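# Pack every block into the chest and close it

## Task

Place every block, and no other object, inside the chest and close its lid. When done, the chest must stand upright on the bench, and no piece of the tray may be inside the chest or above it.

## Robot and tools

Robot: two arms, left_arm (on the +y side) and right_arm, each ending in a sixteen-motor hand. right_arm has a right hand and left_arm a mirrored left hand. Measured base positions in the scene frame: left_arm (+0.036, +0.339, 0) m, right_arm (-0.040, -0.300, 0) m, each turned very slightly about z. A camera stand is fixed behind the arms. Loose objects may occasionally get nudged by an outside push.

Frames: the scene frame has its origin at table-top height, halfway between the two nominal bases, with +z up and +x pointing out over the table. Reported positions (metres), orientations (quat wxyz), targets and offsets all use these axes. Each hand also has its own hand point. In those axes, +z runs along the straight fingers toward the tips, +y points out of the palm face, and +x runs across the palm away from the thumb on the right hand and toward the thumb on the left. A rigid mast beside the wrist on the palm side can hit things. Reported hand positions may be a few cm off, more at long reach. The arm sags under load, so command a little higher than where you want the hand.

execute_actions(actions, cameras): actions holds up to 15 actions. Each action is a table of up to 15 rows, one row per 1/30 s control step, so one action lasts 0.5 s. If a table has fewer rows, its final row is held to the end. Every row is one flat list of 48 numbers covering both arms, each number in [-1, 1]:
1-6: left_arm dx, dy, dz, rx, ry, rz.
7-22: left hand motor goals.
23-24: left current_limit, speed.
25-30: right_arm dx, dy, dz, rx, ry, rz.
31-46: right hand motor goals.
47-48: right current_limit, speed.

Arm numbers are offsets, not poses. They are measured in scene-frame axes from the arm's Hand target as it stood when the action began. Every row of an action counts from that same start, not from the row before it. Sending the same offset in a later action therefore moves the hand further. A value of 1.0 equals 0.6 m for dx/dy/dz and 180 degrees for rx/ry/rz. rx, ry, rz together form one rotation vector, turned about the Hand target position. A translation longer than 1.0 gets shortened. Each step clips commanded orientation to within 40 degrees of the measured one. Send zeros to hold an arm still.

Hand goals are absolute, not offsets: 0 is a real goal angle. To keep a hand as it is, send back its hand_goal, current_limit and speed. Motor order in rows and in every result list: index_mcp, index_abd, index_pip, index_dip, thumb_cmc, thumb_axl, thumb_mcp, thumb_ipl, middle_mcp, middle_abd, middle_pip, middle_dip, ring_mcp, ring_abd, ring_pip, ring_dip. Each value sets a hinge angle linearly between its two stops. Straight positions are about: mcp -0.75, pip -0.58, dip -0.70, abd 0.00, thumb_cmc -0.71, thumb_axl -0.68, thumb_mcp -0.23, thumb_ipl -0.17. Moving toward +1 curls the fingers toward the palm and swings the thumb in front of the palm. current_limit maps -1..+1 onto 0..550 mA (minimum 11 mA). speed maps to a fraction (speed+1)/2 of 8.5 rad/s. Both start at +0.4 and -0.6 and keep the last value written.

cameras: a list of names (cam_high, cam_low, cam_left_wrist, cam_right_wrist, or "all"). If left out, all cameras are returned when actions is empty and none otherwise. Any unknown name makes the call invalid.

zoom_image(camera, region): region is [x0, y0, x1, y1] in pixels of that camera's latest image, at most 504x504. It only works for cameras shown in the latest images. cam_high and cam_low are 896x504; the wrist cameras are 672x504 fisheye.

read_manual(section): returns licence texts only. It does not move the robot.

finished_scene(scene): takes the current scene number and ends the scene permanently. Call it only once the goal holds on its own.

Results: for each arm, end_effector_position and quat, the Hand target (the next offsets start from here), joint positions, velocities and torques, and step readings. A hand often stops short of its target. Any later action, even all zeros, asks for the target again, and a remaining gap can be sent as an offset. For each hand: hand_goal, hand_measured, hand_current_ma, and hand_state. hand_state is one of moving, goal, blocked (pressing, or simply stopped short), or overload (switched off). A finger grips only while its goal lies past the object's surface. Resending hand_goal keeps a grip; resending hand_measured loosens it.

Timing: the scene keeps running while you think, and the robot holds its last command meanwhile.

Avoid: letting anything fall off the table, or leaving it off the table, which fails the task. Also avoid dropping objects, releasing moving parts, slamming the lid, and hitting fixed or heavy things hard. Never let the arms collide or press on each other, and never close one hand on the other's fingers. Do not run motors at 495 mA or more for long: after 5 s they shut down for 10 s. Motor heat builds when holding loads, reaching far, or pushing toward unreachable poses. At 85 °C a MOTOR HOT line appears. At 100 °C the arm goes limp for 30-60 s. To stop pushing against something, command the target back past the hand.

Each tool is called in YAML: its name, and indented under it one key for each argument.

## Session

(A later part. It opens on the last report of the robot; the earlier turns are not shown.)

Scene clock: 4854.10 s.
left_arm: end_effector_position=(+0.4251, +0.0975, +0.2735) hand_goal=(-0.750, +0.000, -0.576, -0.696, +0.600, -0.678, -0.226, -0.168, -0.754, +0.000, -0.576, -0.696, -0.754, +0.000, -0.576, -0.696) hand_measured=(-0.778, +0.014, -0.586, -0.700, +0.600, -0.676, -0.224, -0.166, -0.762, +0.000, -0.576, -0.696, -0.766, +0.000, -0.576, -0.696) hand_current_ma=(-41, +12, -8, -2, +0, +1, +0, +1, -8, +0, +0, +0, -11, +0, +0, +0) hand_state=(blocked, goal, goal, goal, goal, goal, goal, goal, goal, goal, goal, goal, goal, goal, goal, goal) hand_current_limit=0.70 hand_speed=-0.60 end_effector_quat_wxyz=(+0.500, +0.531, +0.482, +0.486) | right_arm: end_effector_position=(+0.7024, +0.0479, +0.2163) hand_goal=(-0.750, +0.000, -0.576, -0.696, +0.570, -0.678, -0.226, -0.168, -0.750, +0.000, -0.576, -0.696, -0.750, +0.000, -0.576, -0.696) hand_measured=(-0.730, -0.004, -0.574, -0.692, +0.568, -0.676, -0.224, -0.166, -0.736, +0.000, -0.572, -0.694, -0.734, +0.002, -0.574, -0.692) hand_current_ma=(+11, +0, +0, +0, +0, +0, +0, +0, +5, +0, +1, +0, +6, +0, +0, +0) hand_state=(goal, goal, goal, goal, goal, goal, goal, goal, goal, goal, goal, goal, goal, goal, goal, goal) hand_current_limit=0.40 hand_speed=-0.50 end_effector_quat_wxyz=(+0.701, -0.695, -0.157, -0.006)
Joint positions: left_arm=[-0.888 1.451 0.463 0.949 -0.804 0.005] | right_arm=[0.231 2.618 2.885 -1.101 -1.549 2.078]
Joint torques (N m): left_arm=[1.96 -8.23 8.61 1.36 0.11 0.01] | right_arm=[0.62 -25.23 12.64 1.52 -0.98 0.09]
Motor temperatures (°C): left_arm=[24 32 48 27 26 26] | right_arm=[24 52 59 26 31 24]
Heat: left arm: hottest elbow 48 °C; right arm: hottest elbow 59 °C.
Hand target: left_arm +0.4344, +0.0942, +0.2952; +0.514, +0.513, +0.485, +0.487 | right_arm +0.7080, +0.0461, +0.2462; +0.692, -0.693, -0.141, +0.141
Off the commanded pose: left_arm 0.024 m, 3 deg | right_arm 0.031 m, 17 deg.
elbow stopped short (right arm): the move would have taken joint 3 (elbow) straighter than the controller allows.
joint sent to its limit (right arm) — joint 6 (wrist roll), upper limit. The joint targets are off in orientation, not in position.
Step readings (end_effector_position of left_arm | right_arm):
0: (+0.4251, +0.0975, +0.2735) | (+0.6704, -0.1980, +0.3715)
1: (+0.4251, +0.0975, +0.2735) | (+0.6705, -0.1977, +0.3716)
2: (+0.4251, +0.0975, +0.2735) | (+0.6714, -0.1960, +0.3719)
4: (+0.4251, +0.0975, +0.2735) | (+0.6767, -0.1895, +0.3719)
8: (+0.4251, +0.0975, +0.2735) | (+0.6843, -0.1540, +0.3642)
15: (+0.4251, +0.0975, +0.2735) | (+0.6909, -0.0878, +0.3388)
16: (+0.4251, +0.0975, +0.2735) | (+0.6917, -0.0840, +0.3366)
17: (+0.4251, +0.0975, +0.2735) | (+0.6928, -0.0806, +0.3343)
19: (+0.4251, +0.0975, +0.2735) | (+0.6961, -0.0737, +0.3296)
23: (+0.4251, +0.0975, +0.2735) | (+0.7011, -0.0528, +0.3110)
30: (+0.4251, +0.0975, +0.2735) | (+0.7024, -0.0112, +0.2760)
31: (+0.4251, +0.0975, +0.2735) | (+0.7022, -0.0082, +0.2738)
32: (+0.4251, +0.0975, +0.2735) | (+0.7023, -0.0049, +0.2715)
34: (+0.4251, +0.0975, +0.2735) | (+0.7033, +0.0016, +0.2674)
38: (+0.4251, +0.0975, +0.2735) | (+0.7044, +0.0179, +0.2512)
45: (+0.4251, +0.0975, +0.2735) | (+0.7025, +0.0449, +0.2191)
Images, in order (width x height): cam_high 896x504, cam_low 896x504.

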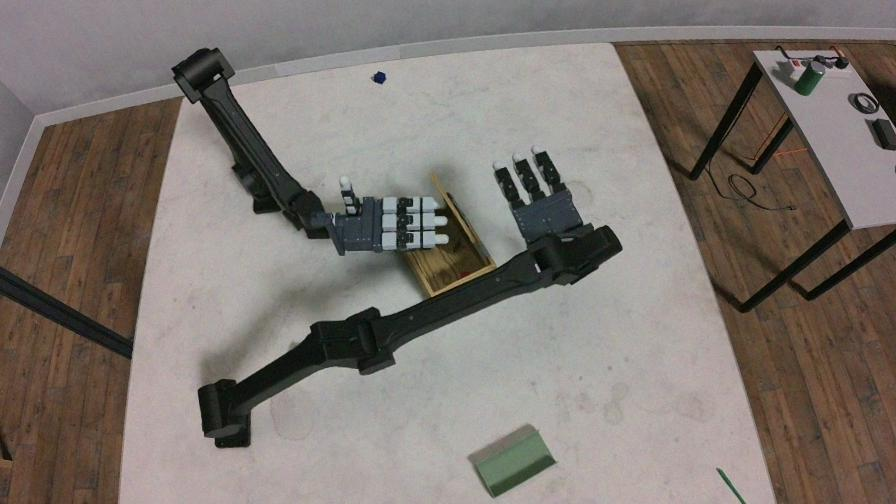

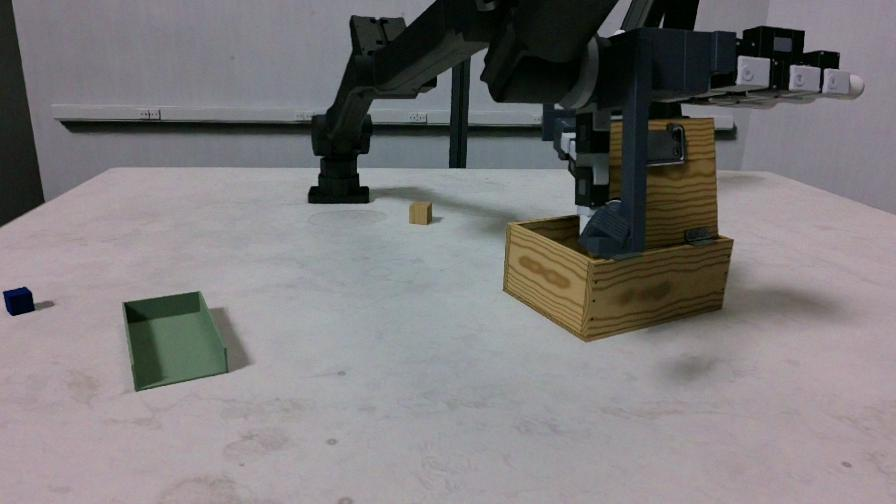

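execute_actions:
  actions:
    - [[0,0,0,0,0,0,-0.75,0,-0.576,-0.696,0.6,-0.678,-0.226,-0.168,-0.754,0,-0.576,-0.696,-0.754,0,-0.576,-0.696,0.7,-0.6,0,0.05,-0.1,0,0,0,-0.75,0,-0.576,-0.696,0.571,-0.678,-0.226,-0.168,-0.75,0,-0.576,-0.696,-0.75,0,-0.576,-0.696,0.4,-0.5]]
    - [[0,0,0,0,0,0,-0.75,0,-0.576,-0.696,0.6,-0.678,-0.226,-0.168,-0.754,0,-0.576,-0.696,-0.754,0,-0.576,-0.696,0.7,-0.6,-0.01,0.02,-0.05,0,0,0,-0.75,0,-0.576,-0.696,0.571,-0.678,-0.226,-0.168,-0.75,0,-0.576,-0.696,-0.75,0,-0.576,-0.696,0.4,-0.5]]
  cameras: ["cam_low","cam_high","cam_right_wrist"]

Scene clock: 4869.67 s.
left_arm: end_effector_position=(+0.4251, +0.0975, +0.2735) hand_goal=(-0.750, +0.000, -0.576, -0.696, +0.600, -0.678, -0.226, -0.168, -0.754, +0.000, -0.576, -0.696, -0.754, +0.000, -0.576, -0.696) hand_measured=(-0.778, +0.014, -0.586, -0.700, +0.600, -0.676, -0.224, -0.166, -0.762, +0.000, -0.576, -0.696, -0.766, +0.000, -0.576, -0.696) hand_current_ma=(-41, +12, -8, -2, +0, +1, +0, +1, -8, +0, +0, +0, -11, +0, +0, +0) hand_state=(blocked, goal, goal, goal, goal, goal, goal, goal, goal, goal, goal, goal, goal, goal, goal, goal) hand_current_limit=0.70 hand_speed=-0.60 end_effector_quat_wxyz=(+0.500, +0.531, +0.482, +0.486) | right_arm: end_effector_position=(+0.6988, +0.0795, +0.1392) hand_goal=(-0.750, +0.000, -0.576, -0.696, +0.570, -0.678, -0.226, -0.168, -0.750, +0.000, -0.576, -0.696, -0.750, +0.000, -0.576, -0.696) hand_measured=(-0.730, -0.004, -0.574, -0.692, +0.568, -0.676, -0.224, -0.166, -0.736, +0.000, -0.572, -0.694, -0.734, +0.002, -0.574, -0.692) hand_current_ma=(+11, +0, +0, +0, +0, +0, +0, +0, +5, +0, +1, +0, +6, +0, +0, +0) hand_state=(goal, goal, goal, goal, goal, goal, goal, goal, goal, goal, goal, goal, goal, goal, goal, goal) hand_current_limit=0.40 hand_speed=-0.50 end_effector_quat_wxyz=(+0.697, -0.701, -0.147, +0.028)
Joint positions: left_arm=[-0.888 1.451 0.463 0.949 -0.804 0.005] | right_arm=[0.271 2.716 2.885 -1.066 -1.537 2.078]
Joint torques (N m): left_arm=[1.9 -7.94 8.68 1.33 0.11 -0.03] | right_arm=[2.26 -24.47 12.75 1.52 -1.16 0.09]
Motor temperatures (°C): left_arm=[24 32 48 27 26 26] | right_arm=[24 54 60 26 30 24]
Heat: left arm: hottest elbow 48 °C; right arm: hottest elbow 60 °C.
Hand target: left_arm +0.4344, +0.0942, +0.2952; +0.514, +0.513, +0.485, +0.487 | right_arm +0.7021, +0.0882, +0.1560; +0.692, -0.693, -0.142, +0.141
Off the commanded pose: left_arm 0.024 m, 3 deg | right_arm 0.019 m, 13 deg.
elbow stopped short (right arm): the move would have taken joint 3 (elbow) straighter than the controller allows.
joint sent to its limit (right arm) — joint 6 (wrist roll), upper limit. The joint targets are off in orientation, not in position.
Step readings (end_effector_position of left_arm | right_arm):
0: (+0.4251, +0.0975, +0.2735) | (+0.7024, +0.0479, +0.2163)
1: (+0.4251, +0.0975, +0.2735) | (+0.7024, +0.0479, +0.2163)
2: (+0.4251, +0.0975, +0.2735) | (+0.7028, +0.0480, +0.2158)
4: (+0.4251, +0.0975, +0.2735) | (+0.7040, +0.0498, +0.2129)
8: (+0.4251, +0.0975, +0.2735) | (+0.7061, +0.0541, +0.1971)
15: (+0.4251, +0.0975, +0.2735) | (+0.7055, +0.0656, +0.1592)
16: (+0.4251, +0.0975, +0.2735) | (+0.7049, +0.0674, +0.1562)
17: (+0.4251, +0.0975, +0.2735) | (+0.7042, +0.0688, +0.1535)
19: (+0.4251, +0.0975, +0.2735) | (+0.7030, +0.0714, +0.1503)
23: (+0.4251, +0.0975, +0.2735) | (+0.7007, +0.0758, +0.1454)
30: (+0.4251, +0.0975, +0.2735) | (+0.6989, +0.0795, +0.1394)
camera_calibration:
cam_right_wrist: T_world_to_cam=[[-0.6654, -0.175103, -0.725659, 0.618056], [-0.291152, -0.834235, 0.468277, 0.155864], [-0.687367, 0.522868, 0.504119, 0.487599], [0, 0, 0, 1]] pos_world=[0.791794, -0.0166999, 0.129703]
Images, in order (width x height): cam_high 896x504, cam_low 896x504, cam_right_wrist 672x504.

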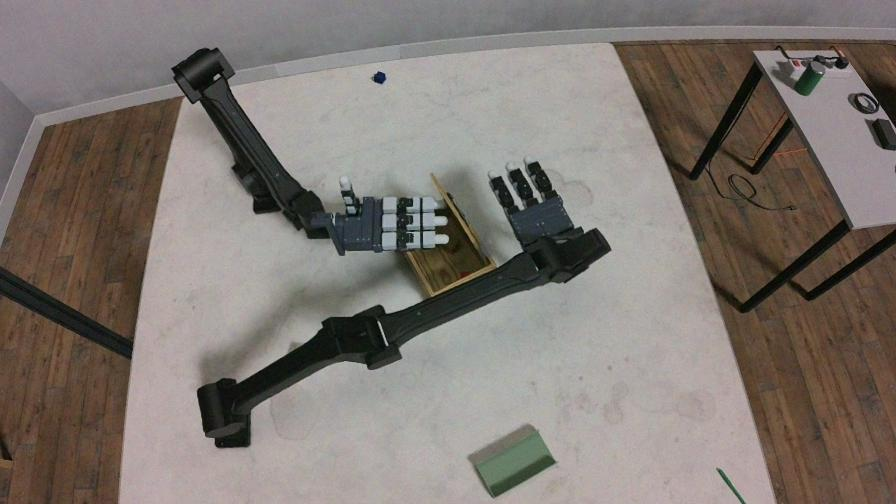

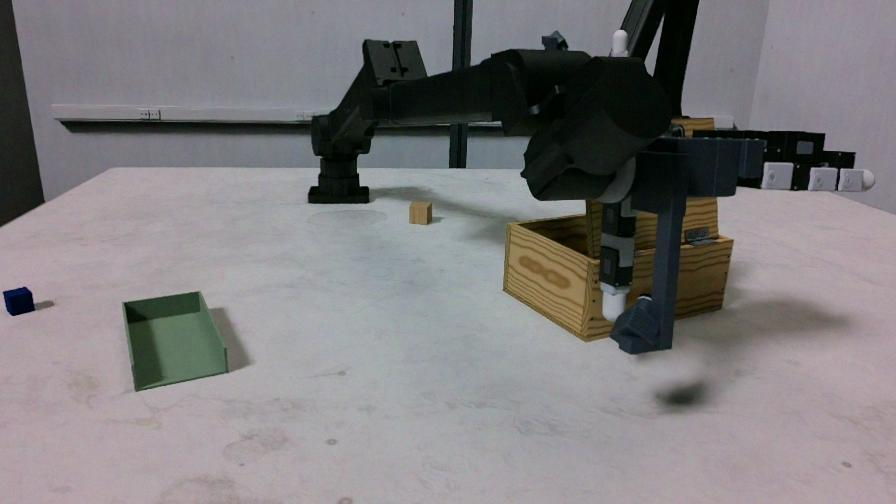

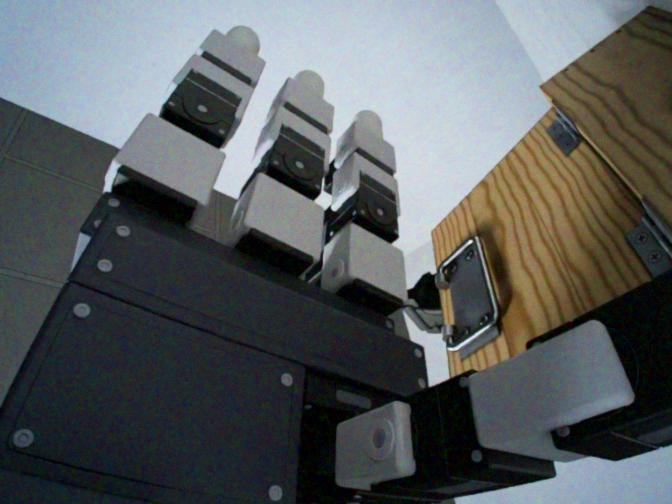

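execute_actions:
  actions:
    - [[0,0,0,0,0,0,-0.75,0,-0.576,-0.696,0.6,-0.678,-0.226,-0.168,-0.754,0,-0.576,-0.696,-0.754,0,-0.576,-0.696,0.7,-0.6,0,0,-0.045,0,0,0,-0.75,0,-0.576,-0.696,0.571,-0.678,-0.226,-0.168,-0.75,0,-0.576,-0.696,-0.75,0,-0.576,-0.696,0.4,-0.5]]
    - [[0,0,0,0,0,0,-0.75,0,-0.576,-0.696,0.6,-0.678,-0.226,-0.168,-0.754,0,-0.576,-0.696,-0.754,0,-0.576,-0.696,0.7,-0.6,-0.03,-0.014,0,0,0,0,-0.75,0,-0.576,-0.696,0.571,-0.678,-0.226,-0.168,-0.75,0,-0.576,-0.696,-0.75,0,-0.576,-0.696,0.4,-0.5],[0,0,0,0,0,0,-0.75,0,-0.576,-0.696,0.6,-0.678,-0.226,-0.168,-0.754,0,-0.576,-0.696,-0.754,0,-0.576,-0.696,0.7,-0.6,-0.06,-0.027,0,0,0,0,-0.75,0,-0.576,-0.696,0.571,-0.678,-0.226,-0.168,-0.75,0,-0.576,-0.696,-0.75,0,-0.576,-0.696,0.4,-0.5]]
  cameras: ["cam_low","cam_high","cam_right_wrist"]

Scene clock: 4889.83 s.
left_arm: end_effector_position=(+0.4251, +0.0975, +0.2735) hand_goal=(-0.750, +0.000, -0.576, -0.696, +0.600, -0.678, -0.226, -0.168, -0.754, +0.000, -0.576, -0.696, -0.754, +0.000, -0.576, -0.696) hand_measured=(-0.778, +0.014, -0.586, -0.700, +0.600, -0.676, -0.224, -0.166, -0.762, +0.000, -0.576, -0.696, -0.766, +0.000, -0.576, -0.696) hand_current_ma=(-41, +12, -8, -2, +0, +1, +0, +1, -8, +0, +0, +0, -11, +0, +0, +0) hand_state=(blocked, goal, goal, goal, goal, goal, goal, goal, goal, goal, goal, goal, goal, goal, goal, goal) hand_current_limit=0.70 hand_speed=-0.60 end_effector_quat_wxyz=(+0.500, +0.531, +0.482, +0.486) | right_arm: end_effector_position=(+0.6654, +0.0728, +0.0991) hand_goal=(-0.750, +0.000, -0.576, -0.696, +0.570, -0.678, -0.226, -0.168, -0.750, +0.000, -0.576, -0.696, -0.750, +0.000, -0.576, -0.696) hand_measured=(-0.730, -0.004, -0.574, -0.692, +0.568, -0.676, -0.224, -0.166, -0.736, +0.000, -0.572, -0.694, -0.734, +0.002, -0.574, -0.692) hand_current_ma=(+11, +0, +0, +0, +0, +0, +0, +0, +5, +0, +1, +0, +6, +0, +0, +0) hand_state=(goal, goal, goal, goal, goal, goal, goal, goal, goal, goal, goal, goal, goal, goal, goal, goal) hand_current_limit=0.40 hand_speed=-0.50 end_effector_quat_wxyz=(+0.698, -0.703, -0.076, +0.113)
Joint positions: left_arm=[-0.888 1.451 0.463 0.949 -0.804 0.005] | right_arm=[0.271 2.73 2.811 -1.245 -1.572 2.031]
Joint torques (N m): left_arm=[1.73 -7.88 8.64 1.35 0.11 0] | right_arm=[1.32 -27.52 9.06 0.47 -1.3 -0.12]
Motor temperatures (°C): left_arm=[24 32 49 27 26 26] | right_arm=[24 54 61 26 31 24]
Heat: left arm: hottest elbow 49 °C; right arm: hottest elbow 61 °C.
Hand target: left_arm +0.4344, +0.0942, +0.2952; +0.514, +0.513, +0.485, +0.487 | right_arm +0.6661, +0.0720, +0.1293; +0.692, -0.694, -0.142, +0.141
Off the commanded pose: left_arm 0.024 m, 3 deg | right_arm 0.030 m, 8 deg.
elbow stopped short (right arm): the move would have taken joint 3 (elbow) straighter than the controller allows.
joint sent to its limit (right arm) — joint 5 (wrist yaw), lower limit. The joint targets are off in orientation, not in position.
Step readings (end_effector_position of left_arm | right_arm):
0: (+0.4251, +0.0975, +0.2735) | (+0.6988, +0.0795, +0.1392)
1: (+0.4251, +0.0975, +0.2735) | (+0.6988, +0.0795, +0.1392)
2: (+0.4251, +0.0975, +0.2735) | (+0.6987, +0.0797, +0.1390)
4: (+0.4251, +0.0975, +0.2735) | (+0.6985, +0.0800, +0.1374)
8: (+0.4251, +0.0975, +0.2735) | (+0.6988, +0.0802, +0.1279)
15: (+0.4251, +0.0975, +0.2735) | (+0.6985, +0.0802, +0.1077)
16: (+0.4251, +0.0975, +0.2735) | (+0.6984, +0.0802, +0.1063)
17: (+0.4251, +0.0975, +0.2735) | (+0.6974, +0.0801, +0.1059)
19: (+0.4251, +0.0975, +0.2735) | (+0.6912, +0.0791, +0.1059)
23: (+0.4251, +0.0975, +0.2735) | (+0.6782, +0.0762, +0.1038)
30: (+0.4251, +0.0975, +0.2735) | (+0.6664, +0.0730, +0.0927)
camera_calibration:
cam_right_wrist: T_world_to_cam=[[-0.80344, -0.207811, -0.557942, 0.64312], [-0.163978, -0.823633, 0.542899, 0.0665121], [-0.57236, 0.527677, 0.627664, 0.399154], [0, 0, 0, 1]] pos_world=[0.756074, -0.0221957, 0.0721791]
Images, in order (width x height): cam_high 896x504, cam_low 896x504, cam_right_wrist 672x504.

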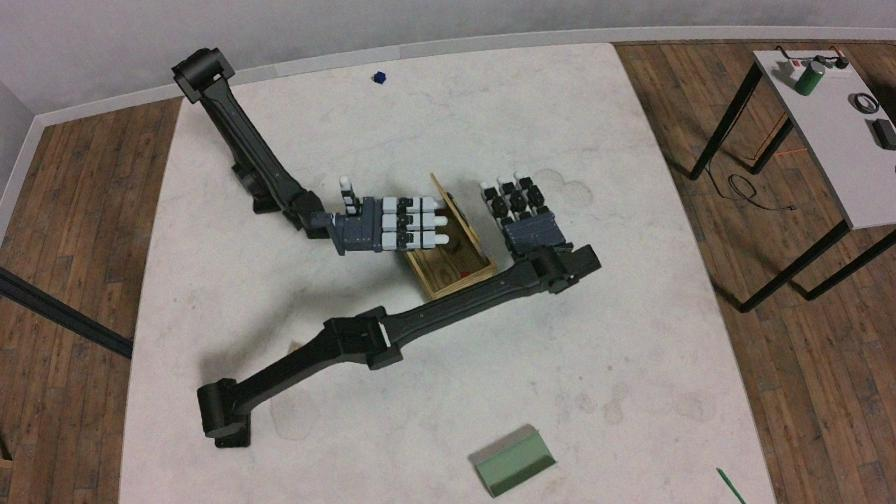

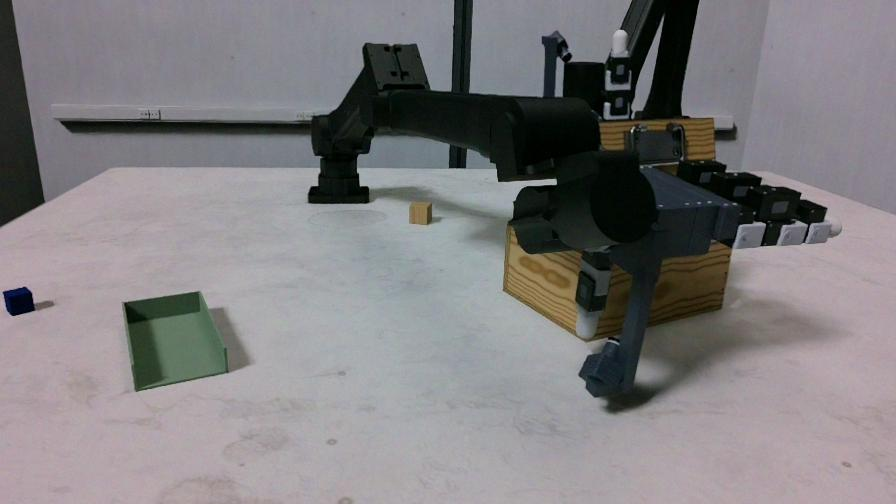

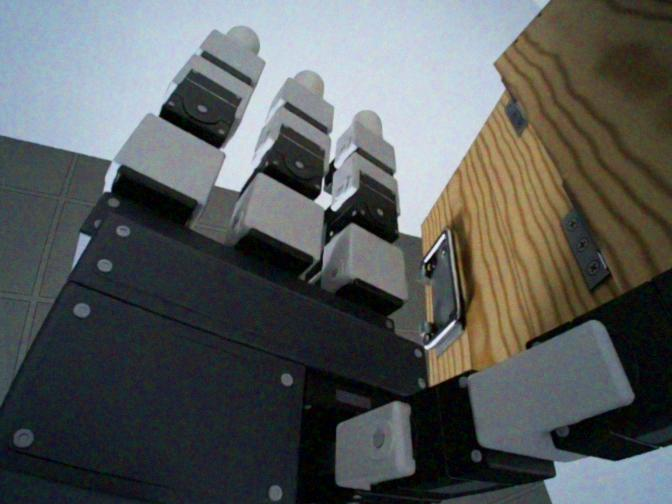

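execute_actions:
  actions:
    - [[0,0,0,0,0,0,-0.75,0,-0.576,-0.696,0.6,-0.678,-0.226,-0.168,-0.754,0,-0.576,-0.696,-0.754,0,-0.576,-0.696,0.7,-0.6,-0.018,-0.008,0.005,0,0,0,-0.75,0,-0.576,-0.696,0.571,-0.678,-0.226,-0.168,-0.75,0,-0.576,-0.696,-0.75,0,-0.576,-0.696,0.4,-0.5]]
    - [[0.008,0.003,0,0,0,0,-0.75,0,-0.576,-0.696,0.6,-0.678,-0.226,-0.168,-0.754,0,-0.576,-0.696,-0.754,0,-0.576,-0.696,0.7,-0.6,0,0,0,0,0,0,-0.75,0,-0.576,-0.696,0.571,-0.678,-0.226,-0.168,-0.75,0,-0.576,-0.696,-0.75,0,-0.576,-0.696,0.4,-0.5],[0.016,0.007,0,0,0,0,-0.75,0,-0.576,-0.696,0.6,-0.678,-0.226,-0.168,-0.754,0,-0.576,-0.696,-0.754,0,-0.576,-0.696,0.7,-0.6,0,0,0,0,0,0,-0.75,0,-0.576,-0.696,0.571,-0.678,-0.226,-0.168,-0.75,0,-0.576,-0.696,-0.75,0,-0.576,-0.696,0.4,-0.5],[0.03,0.012,0,0,0,0,-0.75,0,-0.576,-0.696,0.6,-0.678,-0.226,-0.168,-0.754,0,-0.576,-0.696,-0.754,0,-0.576,-0.696,0.7,-0.6,0,0,0,0,0,0,-0.75,0,-0.576,-0.696,0.571,-0.678,-0.226,-0.168,-0.75,0,-0.576,-0.696,-0.75,0,-0.576,-0.696,0.4,-0.5]]
  cameras: ["cam_high","cam_left_wrist","cam_right_wrist"]

Scene clock: 4925.70 s.
left_arm: end_effector_position=(+0.4396, +0.1042, +0.2774) hand_goal=(-0.750, +0.000, -0.576, -0.696, +0.600, -0.678, -0.226, -0.168, -0.754, +0.000, -0.576, -0.696, -0.754, +0.000, -0.576, -0.696) hand_measured=(-0.780, +0.020, -0.590, -0.702, +0.600, -0.676, -0.224, -0.166, -0.762, +0.000, -0.576, -0.696, -0.766, +0.000, -0.576, -0.696) hand_current_ma=(-49, +18, -13, -4, +0, +1, +0, +1, -8, +0, +0, +0, -11, +0, +0, +0) hand_state=(blocked, goal, goal, goal, goal, goal, goal, goal, goal, goal, goal, goal, goal, goal, goal, goal) hand_current_limit=0.70 hand_speed=-0.60 end_effector_quat_wxyz=(+0.504, +0.530, +0.481, +0.484) | right_arm: end_effector_position=(+0.6530, +0.0694, +0.1022) hand_goal=(-0.750, +0.000, -0.576, -0.696, +0.570, -0.678, -0.226, -0.168, -0.750, +0.000, -0.576, -0.696, -0.750, +0.000, -0.576, -0.696) hand_measured=(-0.730, -0.002, -0.574, -0.692, +0.570, -0.676, -0.224, -0.166, -0.736, +0.000, -0.572, -0.694, -0.734, +0.002, -0.574, -0.692) hand_current_ma=(+11, +0, +0, +0, +0, +0, +0, +0, +5, +0, +1, +0, +6, +0, +0, +0) hand_state=(goal, goal, goal, goal, goal, goal, goal, goal, goal, goal, goal, goal, goal, goal, goal, goal) hand_current_limit=0.40 hand_speed=-0.50 end_effector_quat_wxyz=(+0.699, -0.703, -0.077, +0.112)
Joint positions: left_arm=[-0.84 1.451 0.476 0.943 -0.749 0.005] | right_arm=[0.271 2.67 2.708 -1.317 -1.572 1.913]
Joint torques (N m): left_arm=[2.02 -7.06 9.09 1.55 0.02 -0.02] | right_arm=[1.08 -27.11 8.88 0.42 -1.34 -0.11]
Motor temperatures (°C): left_arm=[24 32 49 27 26 26] | right_arm=[24 58 59 26 31 24]
Heat: left arm: hottest elbow 49 °C; right arm: hottest elbow 59 °C.
Hand target: left_arm +0.4524, +0.1013, +0.2952; +0.514, +0.513, +0.485, +0.487 | right_arm +0.6553, +0.0672, +0.1322; +0.692, -0.694, -0.142, +0.141
Off the commanded pose: left_arm 0.022 m, 2 deg | right_arm 0.030 m, 8 deg.
joint sent to its limit (right arm) — joint 5 (wrist yaw), lower limit. The joint targets are off in orientation, not in position.
Step readings (end_effector_position of left_arm | right_arm):
0: (+0.4251, +0.0975, +0.2735) | (+0.6654, +0.0728, +0.0991)
1: (+0.4251, +0.0975, +0.2735) | (+0.6653, +0.0727, +0.0988)
2: (+0.4251, +0.0975, +0.2735) | (+0.6643, +0.0725, +0.0986)
4: (+0.4251, +0.0975, +0.2735) | (+0.6599, +0.0713, +0.0979)
8: (+0.4251, +0.0975, +0.2735) | (+0.6543, +0.0697, +0.0971)
15: (+0.4251, +0.0975, +0.2735) | (+0.6526, +0.0693, +0.1006)
16: (+0.4251, +0.0974, +0.2735) | (+0.6526, +0.0693, +0.1010)
17: (+0.4251, +0.0971, +0.2735) | (+0.6527, +0.0693, +0.1017)
19: (+0.4266, +0.0963, +0.2734) | (+0.6528, +0.0693, +0.1027)
23: (+0.4340, +0.1001, +0.2747) | (+0.6530, +0.0694, +0.1031)
30: (+0.4396, +0.1042, +0.2774) | (+0.6529, +0.0694, +0.1024)
camera_calibration:
cam_left_wrist: T_world_to_cam=[[-0.0722098, -0.765135, -0.639808, 0.259051], [-0.699899, 0.495891, -0.514036, 0.351322], [0.710582, 0.410683, -0.571326, -0.0746569], [0, 0, 0, 1]] pos_world=[0.317646, 0.0546518, 0.303681]
cam_right_wrist: T_world_to_cam=[[-0.80204, -0.207316, -0.560136, 0.633508], [-0.165472, -0.823988, 0.541906, 0.0610808], [-0.573891, 0.527317, 0.626566, 0.39305], [0, 0, 0, 1]] pos_world=[0.743773, -0.0255959, 0.0754787]
Images, in order (width x height): cam_high 896x504, cam_left_wrist 672x504, cam_right_wrist 672x504.

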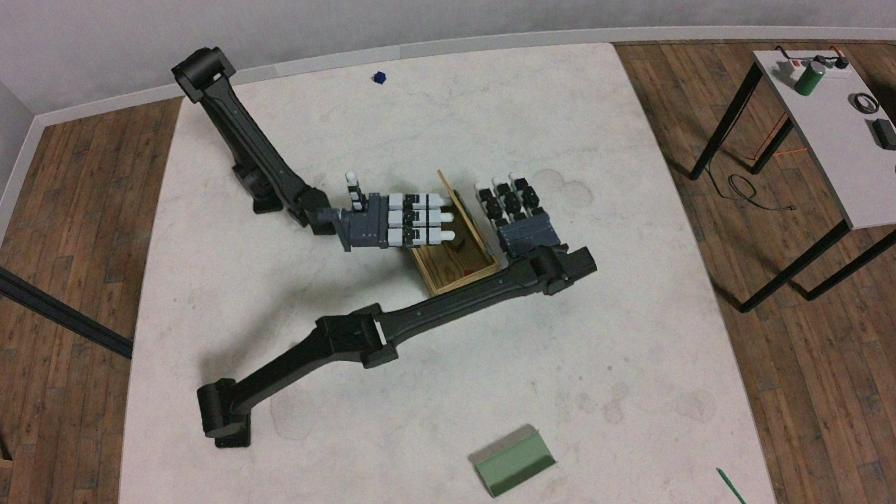

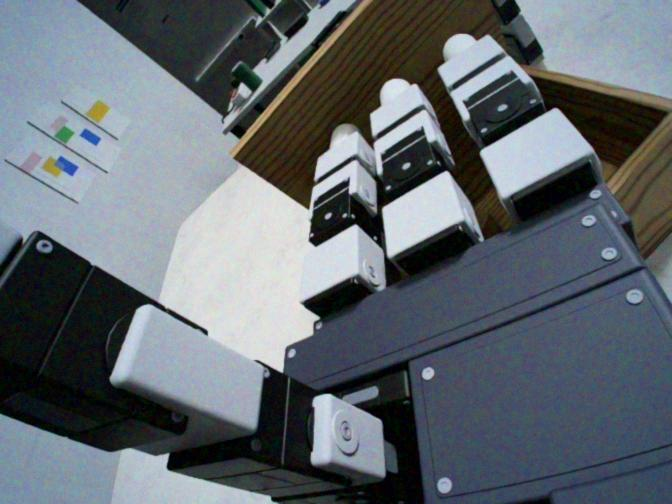

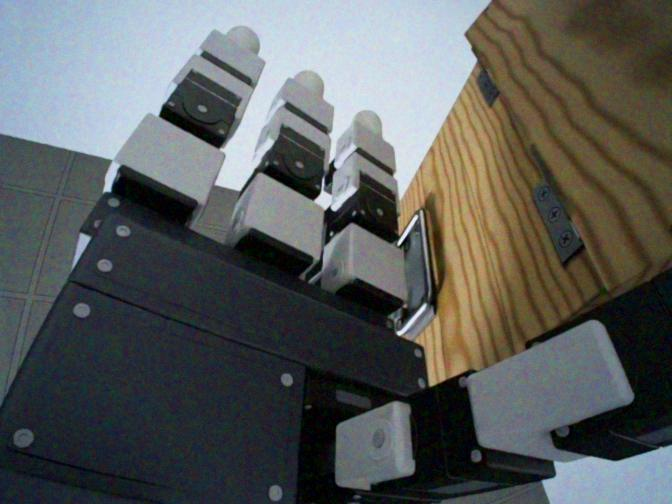

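execute_actions:
  actions:
    - [[0.008,0.003,0,0,0,0,-0.75,0,-0.576,-0.696,0.6,-0.678,-0.226,-0.168,-0.754,0,-0.576,-0.696,-0.754,0,-0.576,-0.696,0.7,-0.6,0.006,0.003,0,0,0,0,-0.75,0,-0.576,-0.696,0.571,-0.678,-0.226,-0.168,-0.75,0,-0.576,-0.696,-0.75,0,-0.576,-0.696,0.4,-0.5],[0.016,0.007,0,0,0,0,-0.75,0,-0.576,-0.696,0.6,-0.678,-0.226,-0.168,-0.754,0,-0.576,-0.696,-0.754,0,-0.576,-0.696,0.7,-0.6,0.012,0.005,0,0,0,0,-0.75,0,-0.576,-0.696,0.571,-0.678,-0.226,-0.168,-0.75,0,-0.576,-0.696,-0.75,0,-0.576,-0.696,0.4,-0.5],[0.031,0.013,0,0,0,0,-0.75,0,-0.576,-0.696,0.6,-0.678,-0.226,-0.168,-0.754,0,-0.576,-0.696,-0.754,0,-0.576,-0.696,0.7,-0.6,0.023,0.01,0,0,0,0,-0.75,0,-0.576,-0.696,0.571,-0.678,-0.226,-0.168,-0.75,0,-0.576,-0.696,-0.75,0,-0.576,-0.696,0.4,-0.5]]
  cameras: ["cam_high","cam_left_wrist","cam_right_wrist"]

zoom_image:
  camera: "cam_high"
  region: [370, 150, 570, 320]

Scene clock: 4960.60 s.
left_arm: end_effector_position=(+0.4561, +0.1144, +0.2847) hand_goal=(-0.750, +0.000, -0.576, -0.696, +0.600, -0.678, -0.226, -0.168, -0.754, +0.000, -0.576, -0.696, -0.754, +0.000, -0.576, -0.696) hand_measured=(-0.784, +0.018, -0.592, -0.704, +0.600, -0.676, -0.224, -0.166, -0.762, +0.000, -0.576, -0.696, -0.766, +0.000, -0.576, -0.696) hand_current_ma=(-59, +17, -17, -5, +0, +1, +0, +1, -8, +0, +0, +0, -11, +0, +0, +0) hand_state=(blocked, goal, goal, goal, goal, goal, goal, goal, goal, goal, goal, goal, goal, goal, goal, goal) hand_current_limit=0.70 hand_speed=-0.60 end_effector_quat_wxyz=(+0.510, +0.523, +0.482, +0.484) | right_arm: end_effector_position=(+0.6611, +0.0716, +0.1160) hand_goal=(-0.750, +0.000, -0.576, -0.696, +0.570, -0.678, -0.226, -0.168, -0.750, +0.000, -0.576, -0.696, -0.750, +0.000, -0.576, -0.696) hand_measured=(-0.730, -0.002, -0.574, -0.692, +0.570, -0.676, -0.224, -0.166, -0.736, +0.000, -0.572, -0.694, -0.734, +0.002, -0.574, -0.692) hand_current_ma=(+11, +0, +0, +0, +0, +0, +0, +0, +5, +0, +1, +0, +6, +0, +0, +0) hand_state=(goal, goal, goal, goal, goal, goal, goal, goal, goal, goal, goal, goal, goal, goal, goal, goal) hand_current_limit=0.40 hand_speed=-0.50 end_effector_quat_wxyz=(+0.699, -0.702, -0.081, +0.107)
Joint positions: left_arm=[-0.785 1.451 0.495 0.94 -0.698 0.005] | right_arm=[0.271 2.671 2.741 -1.237 -1.572 2.011]
Joint torques (N m): left_arm=[1.85 -6.07 9.28 1.55 0.09 -0.03] | right_arm=[1.26 -23.82 13.38 1.17 -1.28 0.12]
Motor temperatures (°C): left_arm=[24 32 53 27 26 26] | right_arm=[24 63 55 26 32 24]
Heat: left arm: hottest elbow 53 °C; right arm: hottest shoulder 63 °C.
Hand target: left_arm +0.4710, +0.1092, +0.2951; +0.514, +0.513, +0.485, +0.487 | right_arm +0.6691, +0.0732, +0.1323; +0.692, -0.694, -0.142, +0.141
Off the commanded pose: left_arm 0.019 m, 1 deg | right_arm 0.018 m, 8 deg.
joint sent to its limit (right arm) — joint 5 (wrist yaw), lower limit. The joint targets are off in orientation, not in position.
Step readings (end_effector_position of left_arm | right_arm):
0: (+0.4396, +0.1042, +0.2774) | (+0.6530, +0.0694, +0.1022)
1: (+0.4396, +0.1041, +0.2774) | (+0.6530, +0.0694, +0.1022)
2: (+0.4398, +0.1041, +0.2774) | (+0.6530, +0.0694, +0.1022)
4: (+0.4415, +0.1041, +0.2775) | (+0.6532, +0.0694, +0.1023)
8: (+0.4500, +0.1093, +0.2800) | (+0.6562, +0.0703, +0.1056)
15: (+0.4561, +0.1144, +0.2847) | (+0.6611, +0.0716, +0.1150)
camera_calibration:
cam_left_wrist: T_world_to_cam=[[-0.0625682, -0.773498, -0.630702, 0.266607], [-0.695889, 0.4868, -0.527981, 0.364707], [0.715418, 0.405864, -0.568728, -0.0888594], [0, 0, 0, 1]] pos_world=[0.334049, 0.0647452, 0.310171]
cam_right_wrist: T_world_to_cam=[[-0.794721, -0.205339, -0.571188, 0.644372], [-0.17222, -0.826082, 0.53659, 0.0620121], [-0.58203, 0.524809, 0.621141, 0.394123], [0, 0, 0, 1]] pos_world=[0.752167, -0.0232979, 0.0899766]
Images, in order (width x height): cam_high 896x504, cam_left_wrist 672x504, cam_right_wrist 672x504.

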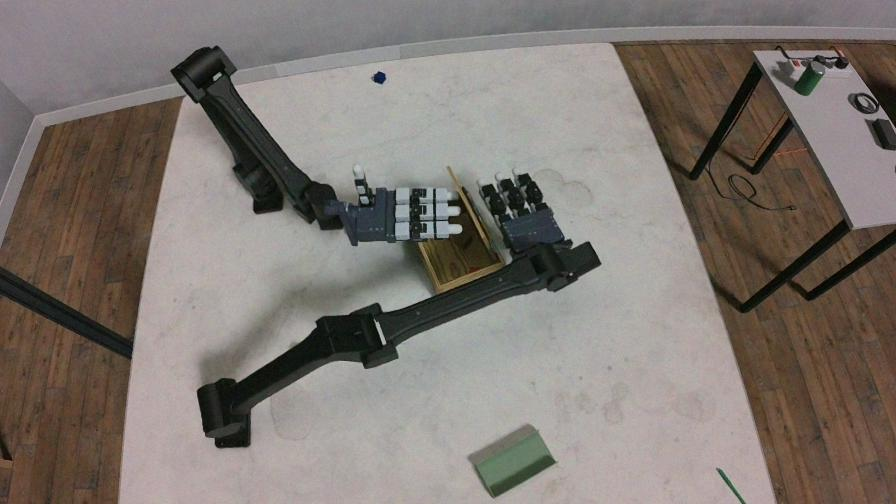

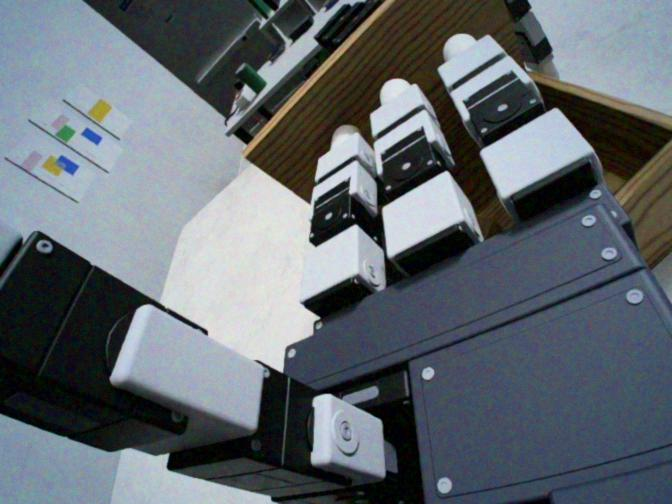

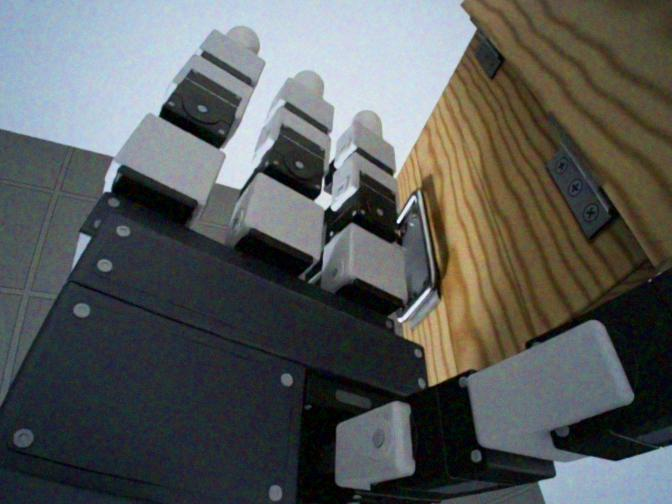

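Scaled by 2.520.

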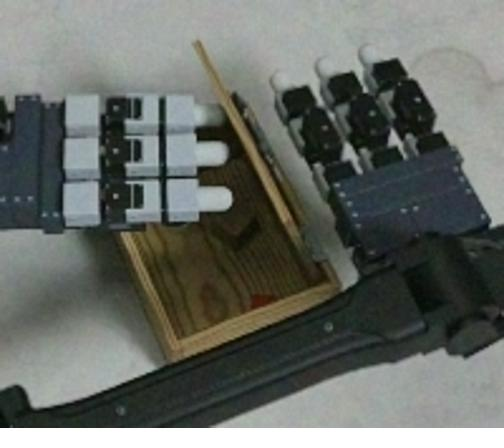

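execute_actions:
  actions: []

zoom_image:
  camera: "cam_low"
  region: [480, 90, 860, 400]

Scene clock: 4970.77 s.
left_arm: end_effector_position=(+0.4561, +0.1144, +0.2847) hand_goal=(-0.750, +0.000, -0.576, -0.696, +0.600, -0.678, -0.226, -0.168, -0.754, +0.000, -0.576, -0.696, -0.754, +0.000, -0.576, -0.696) hand_measured=(-0.784, +0.018, -0.592, -0.704, +0.600, -0.676, -0.224, -0.166, -0.762, +0.000, -0.576, -0.696, -0.766, +0.000, -0.576, -0.696) hand_current_ma=(-59, +17, -17, -5, +0, +1, +0, +1, -8, +0, +0, +0, -11, +0, +0, +0) hand_state=(blocked, goal, goal, goal, goal, goal, goal, goal, goal, goal, goal, goal, goal, goal, goal, goal) hand_current_limit=0.70 hand_speed=-0.60 end_effector_quat_wxyz=(+0.510, +0.523, +0.482, +0.484) | right_arm: end_effector_position=(+0.6610, +0.0716, +0.1160) hand_goal=(-0.750, +0.000, -0.576, -0.696, +0.570, -0.678, -0.226, -0.168, -0.750, +0.000, -0.576, -0.696, -0.750, +0.000, -0.576, -0.696) hand_measured=(-0.730, -0.002, -0.574, -0.692, +0.570, -0.676, -0.224, -0.166, -0.736, +0.000, -0.572, -0.694, -0.734, +0.002, -0.574, -0.692) hand_current_ma=(+11, +0, +0, +0, +0, +0, +0, +0, +5, +0, +1, +0, +6, +0, +0, +0) hand_state=(goal, goal, goal, goal, goal, goal, goal, goal, goal, goal, goal, goal, goal, goal, goal, goal) hand_current_limit=0.40 hand_speed=-0.50 end_effector_quat_wxyz=(+0.699, -0.702, -0.081, +0.108)
Joint positions: left_arm=[-0.785 1.451 0.495 0.94 -0.698 0.005] | right_arm=[0.271 2.671 2.741 -1.237 -1.572 2.012]
Joint velocities: within noise
Joint torques (N m): left_arm=[1.9 -5.66 9.35 1.57 0.08 -0.03] | right_arm=[1.32 -23.82 13.39 1.16 -1.29 0.12]
Motor temperatures (°C): left_arm=[24 32 52 27 26 26] | right_arm=[24 59 55 26 32 24]
Heat: left arm: hottest elbow 52 °C; right arm: hottest shoulder 59 °C.
Hand target: left_arm +0.4710, +0.1092, +0.2951; +0.514, +0.513, +0.485, +0.487 | right_arm +0.6691, +0.0732, +0.1323; +0.692, -0.694, -0.142, +0.141
Off the commanded pose: left_arm 0.019 m, 1 deg | right_arm 0.018 m, 8 deg.
camera_calibration:
cam_left_wrist: T_world_to_cam=[[-0.0625682, -0.773498, -0.630702, 0.266607], [-0.695889, 0.4868, -0.527981, 0.364707], [0.715418, 0.405864, -0.568728, -0.0888594], [0, 0, 0, 1]] pos_world=[0.334049, 0.0647452, 0.310171]
cam_right_wrist: T_world_to_cam=[[-0.795186, -0.205413, -0.570513, 0.64466], [-0.171789, -0.826007, 0.536844, 0.0616667], [-0.581522, 0.524899, 0.621541, 0.393707], [0, 0, 0, 1]] pos_world=[0.752167, -0.0232978, 0.0899768]

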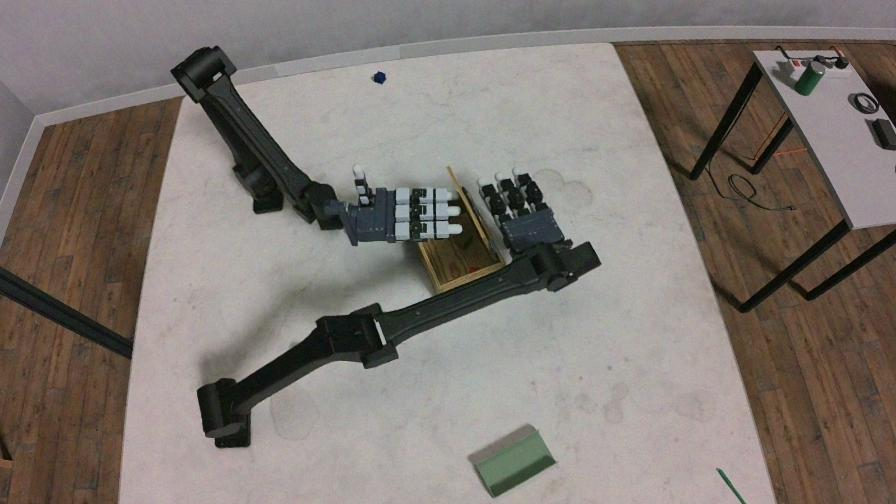

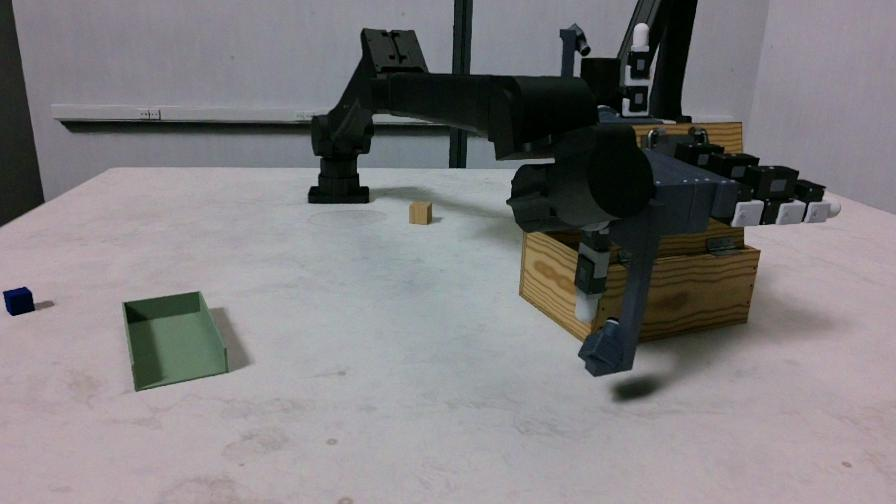

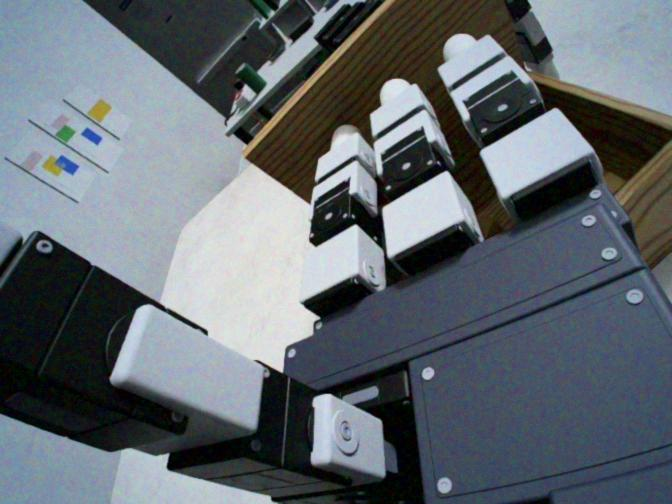

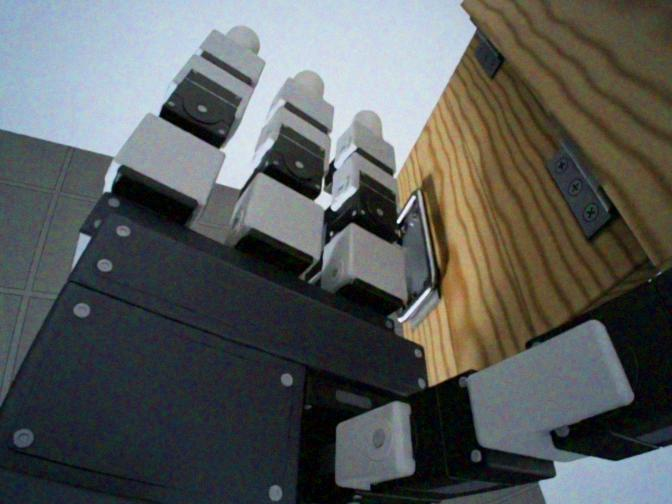

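Scaled by 1.326.

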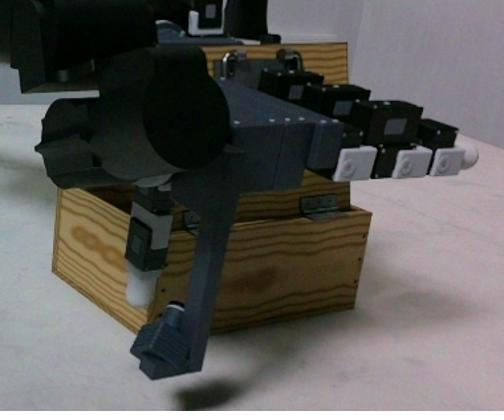

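execute_actions:
  actions:
    - [[0,0,0,0,0,0,-0.75,0,-0.576,-0.696,0.6,-0.678,-0.226,-0.168,-0.754,0,-0.576,-0.696,-0.754,0,-0.576,-0.696,0.7,-0.6,0.05,0.02,0,0,0,0,-0.75,0,-0.576,-0.696,0.571,-0.678,-0.226,-0.168,-0.75,0,-0.576,-0.696,-0.75,0,-0.576,-0.696,0.4,-0.5]]
  cameras: ["cam_high","cam_low","cam_right_wrist"]

zoom_image:
  camera: "cam_low"
  region: [480, 90, 860, 400]

Scene clock: 5029.00 s.
left_arm: end_effector_position=(+0.4561, +0.1144, +0.2847) hand_goal=(-0.750, +0.000, -0.576, -0.696, +0.600, -0.678, -0.226, -0.168, -0.754, +0.000, -0.576, -0.696, -0.754, +0.000, -0.576, -0.696) hand_measured=(-0.784, +0.018, -0.592, -0.704, +0.600, -0.676, -0.224, -0.166, -0.762, +0.000, -0.576, -0.696, -0.766, +0.000, -0.576, -0.696) hand_current_ma=(-59, +17, -17, -5, +0, +1, +0, +1, -8, +0, +0, +0, -11, +0, +0, +0) hand_state=(blocked, goal, goal, goal, goal, goal, goal, goal, goal, goal, goal, goal, goal, goal, goal, goal) hand_current_limit=0.70 hand_speed=-0.60 end_effector_quat_wxyz=(+0.510, +0.523, +0.482, +0.484) | right_arm: end_effector_position=(+0.6918, +0.0796, +0.1121) hand_goal=(-0.750, +0.000, -0.576, -0.696, +0.570, -0.678, -0.226, -0.168, -0.750, +0.000, -0.576, -0.696, -0.750, +0.000, -0.576, -0.696) hand_measured=(-0.730, -0.002, -0.574, -0.692, +0.570, -0.676, -0.224, -0.166, -0.736, +0.000, -0.572, -0.694, -0.734, +0.002, -0.574, -0.692) hand_current_ma=(+11, +0, +0, +0, +0, +0, +0, +0, +5, +0, +1, +0, +6, +0, +0, +0) hand_state=(goal, goal, goal, goal, goal, goal, goal, goal, goal, goal, goal, goal, goal, goal, goal, goal) hand_current_limit=0.40 hand_speed=-0.50 end_effector_quat_wxyz=(+0.703, -0.697, -0.131, +0.056)
Joint positions: left_arm=[-0.785 1.451 0.495 0.94 -0.698 0.005] | right_arm=[0.271 2.748 2.873 -1.083 -1.565 2.077]
Joint torques (N m): left_arm=[1.96 -5.89 9.33 1.55 0.09 -0.01] | right_arm=[1.73 -24.59 13.81 1.39 -1.04 0.1]
Motor temperatures (°C): left_arm=[24 31 51 27 26 26] | right_arm=[24 54 59 26 32 24]
Heat: left arm: hottest elbow 51 °C; right arm: hottest elbow 59 °C.
Hand target: left_arm +0.4710, +0.1092, +0.2951; +0.514, +0.513, +0.485, +0.487 | right_arm +0.6991, +0.0852, +0.1323; +0.692, -0.693, -0.142, +0.141
Off the commanded pose: left_arm 0.019 m, 1 deg | right_arm 0.022 m, 10 deg.
elbow stopped short (right arm): the move would have taken joint 3 (elbow) straighter than the controller allows.
joint sent to its limit (right arm) — joint 6 (wrist roll), upper limit. The joint targets are off in orientation, not in position.
Step readings (end_effector_position of left_arm | right_arm):
0: (+0.4561, +0.1144, +0.2847) | (+0.6610, +0.0716, +0.1160)
1: (+0.4561, +0.1144, +0.2847) | (+0.6612, +0.0716, +0.1162)
2: (+0.4561, +0.1144, +0.2847) | (+0.6631, +0.0722, +0.1167)
4: (+0.4561, +0.1144, +0.2847) | (+0.6719, +0.0746, +0.1182)
8: (+0.4561, +0.1144, +0.2847) | (+0.6845, +0.0780, +0.1183)
15: (+0.4561, +0.1144, +0.2847) | (+0.6910, +0.0795, +0.1123)
camera_calibration:
cam_right_wrist: T_world_to_cam=[[-0.707799, -0.1826, -0.682406, 0.618799], [-0.246133, -0.841733, 0.480525, 0.134711], [-0.662147, 0.508078, 0.550834, 0.474915], [0, 0, 0, 1]] pos_world=[0.785606, -0.014911, 0.0959406]
Images, in order (width x height): cam_high 896x504, cam_low 896x504, cam_right_wrist 672x504.

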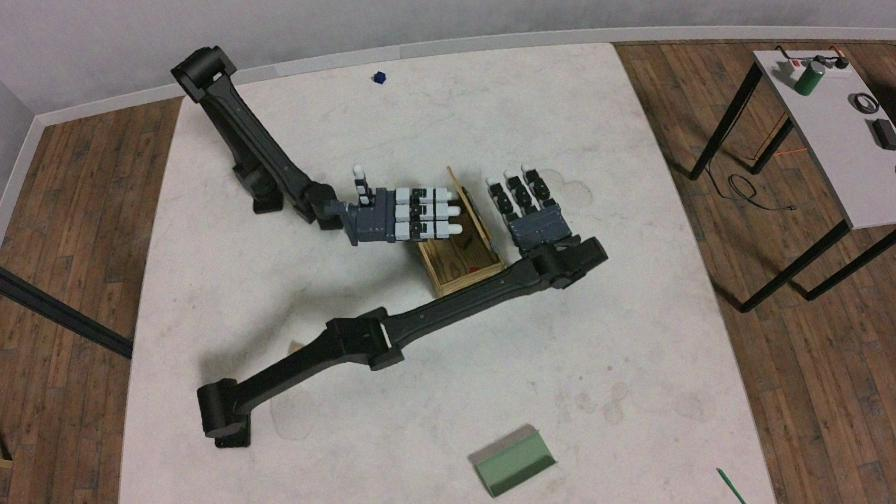

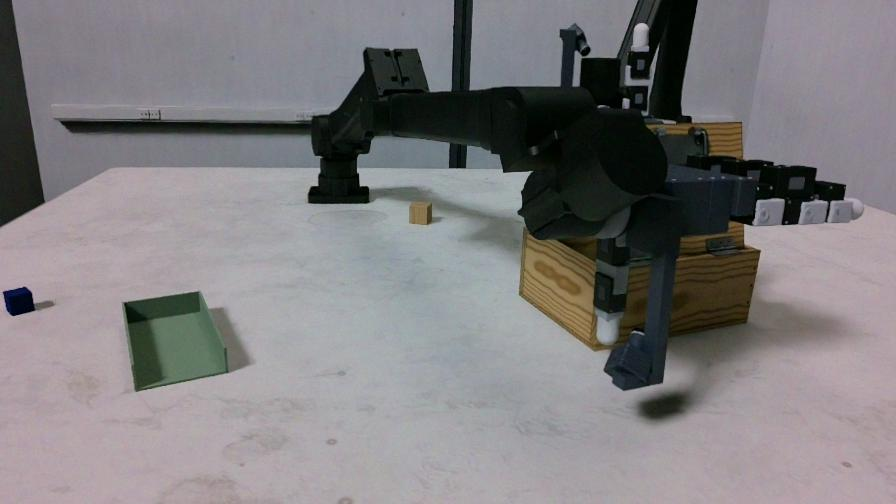

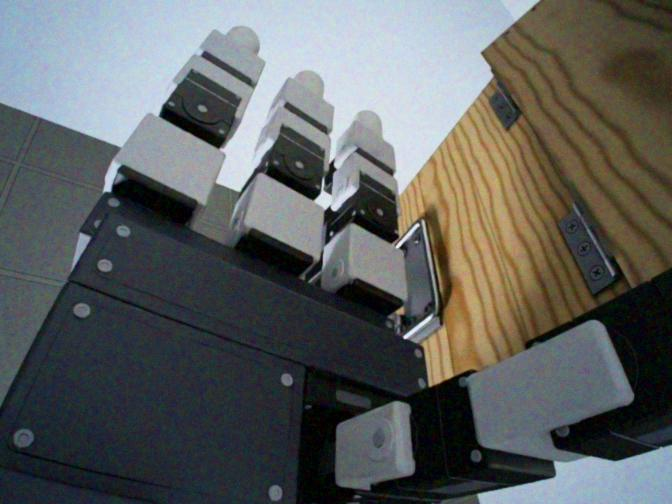

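Scaled by 1.326.

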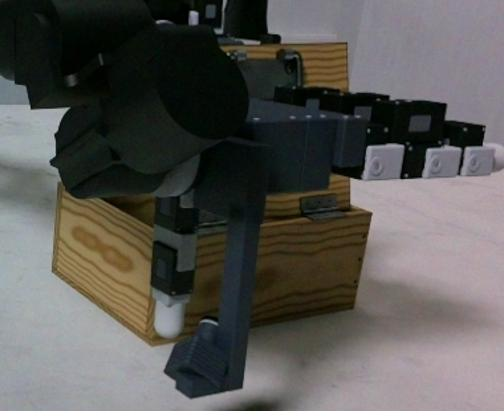

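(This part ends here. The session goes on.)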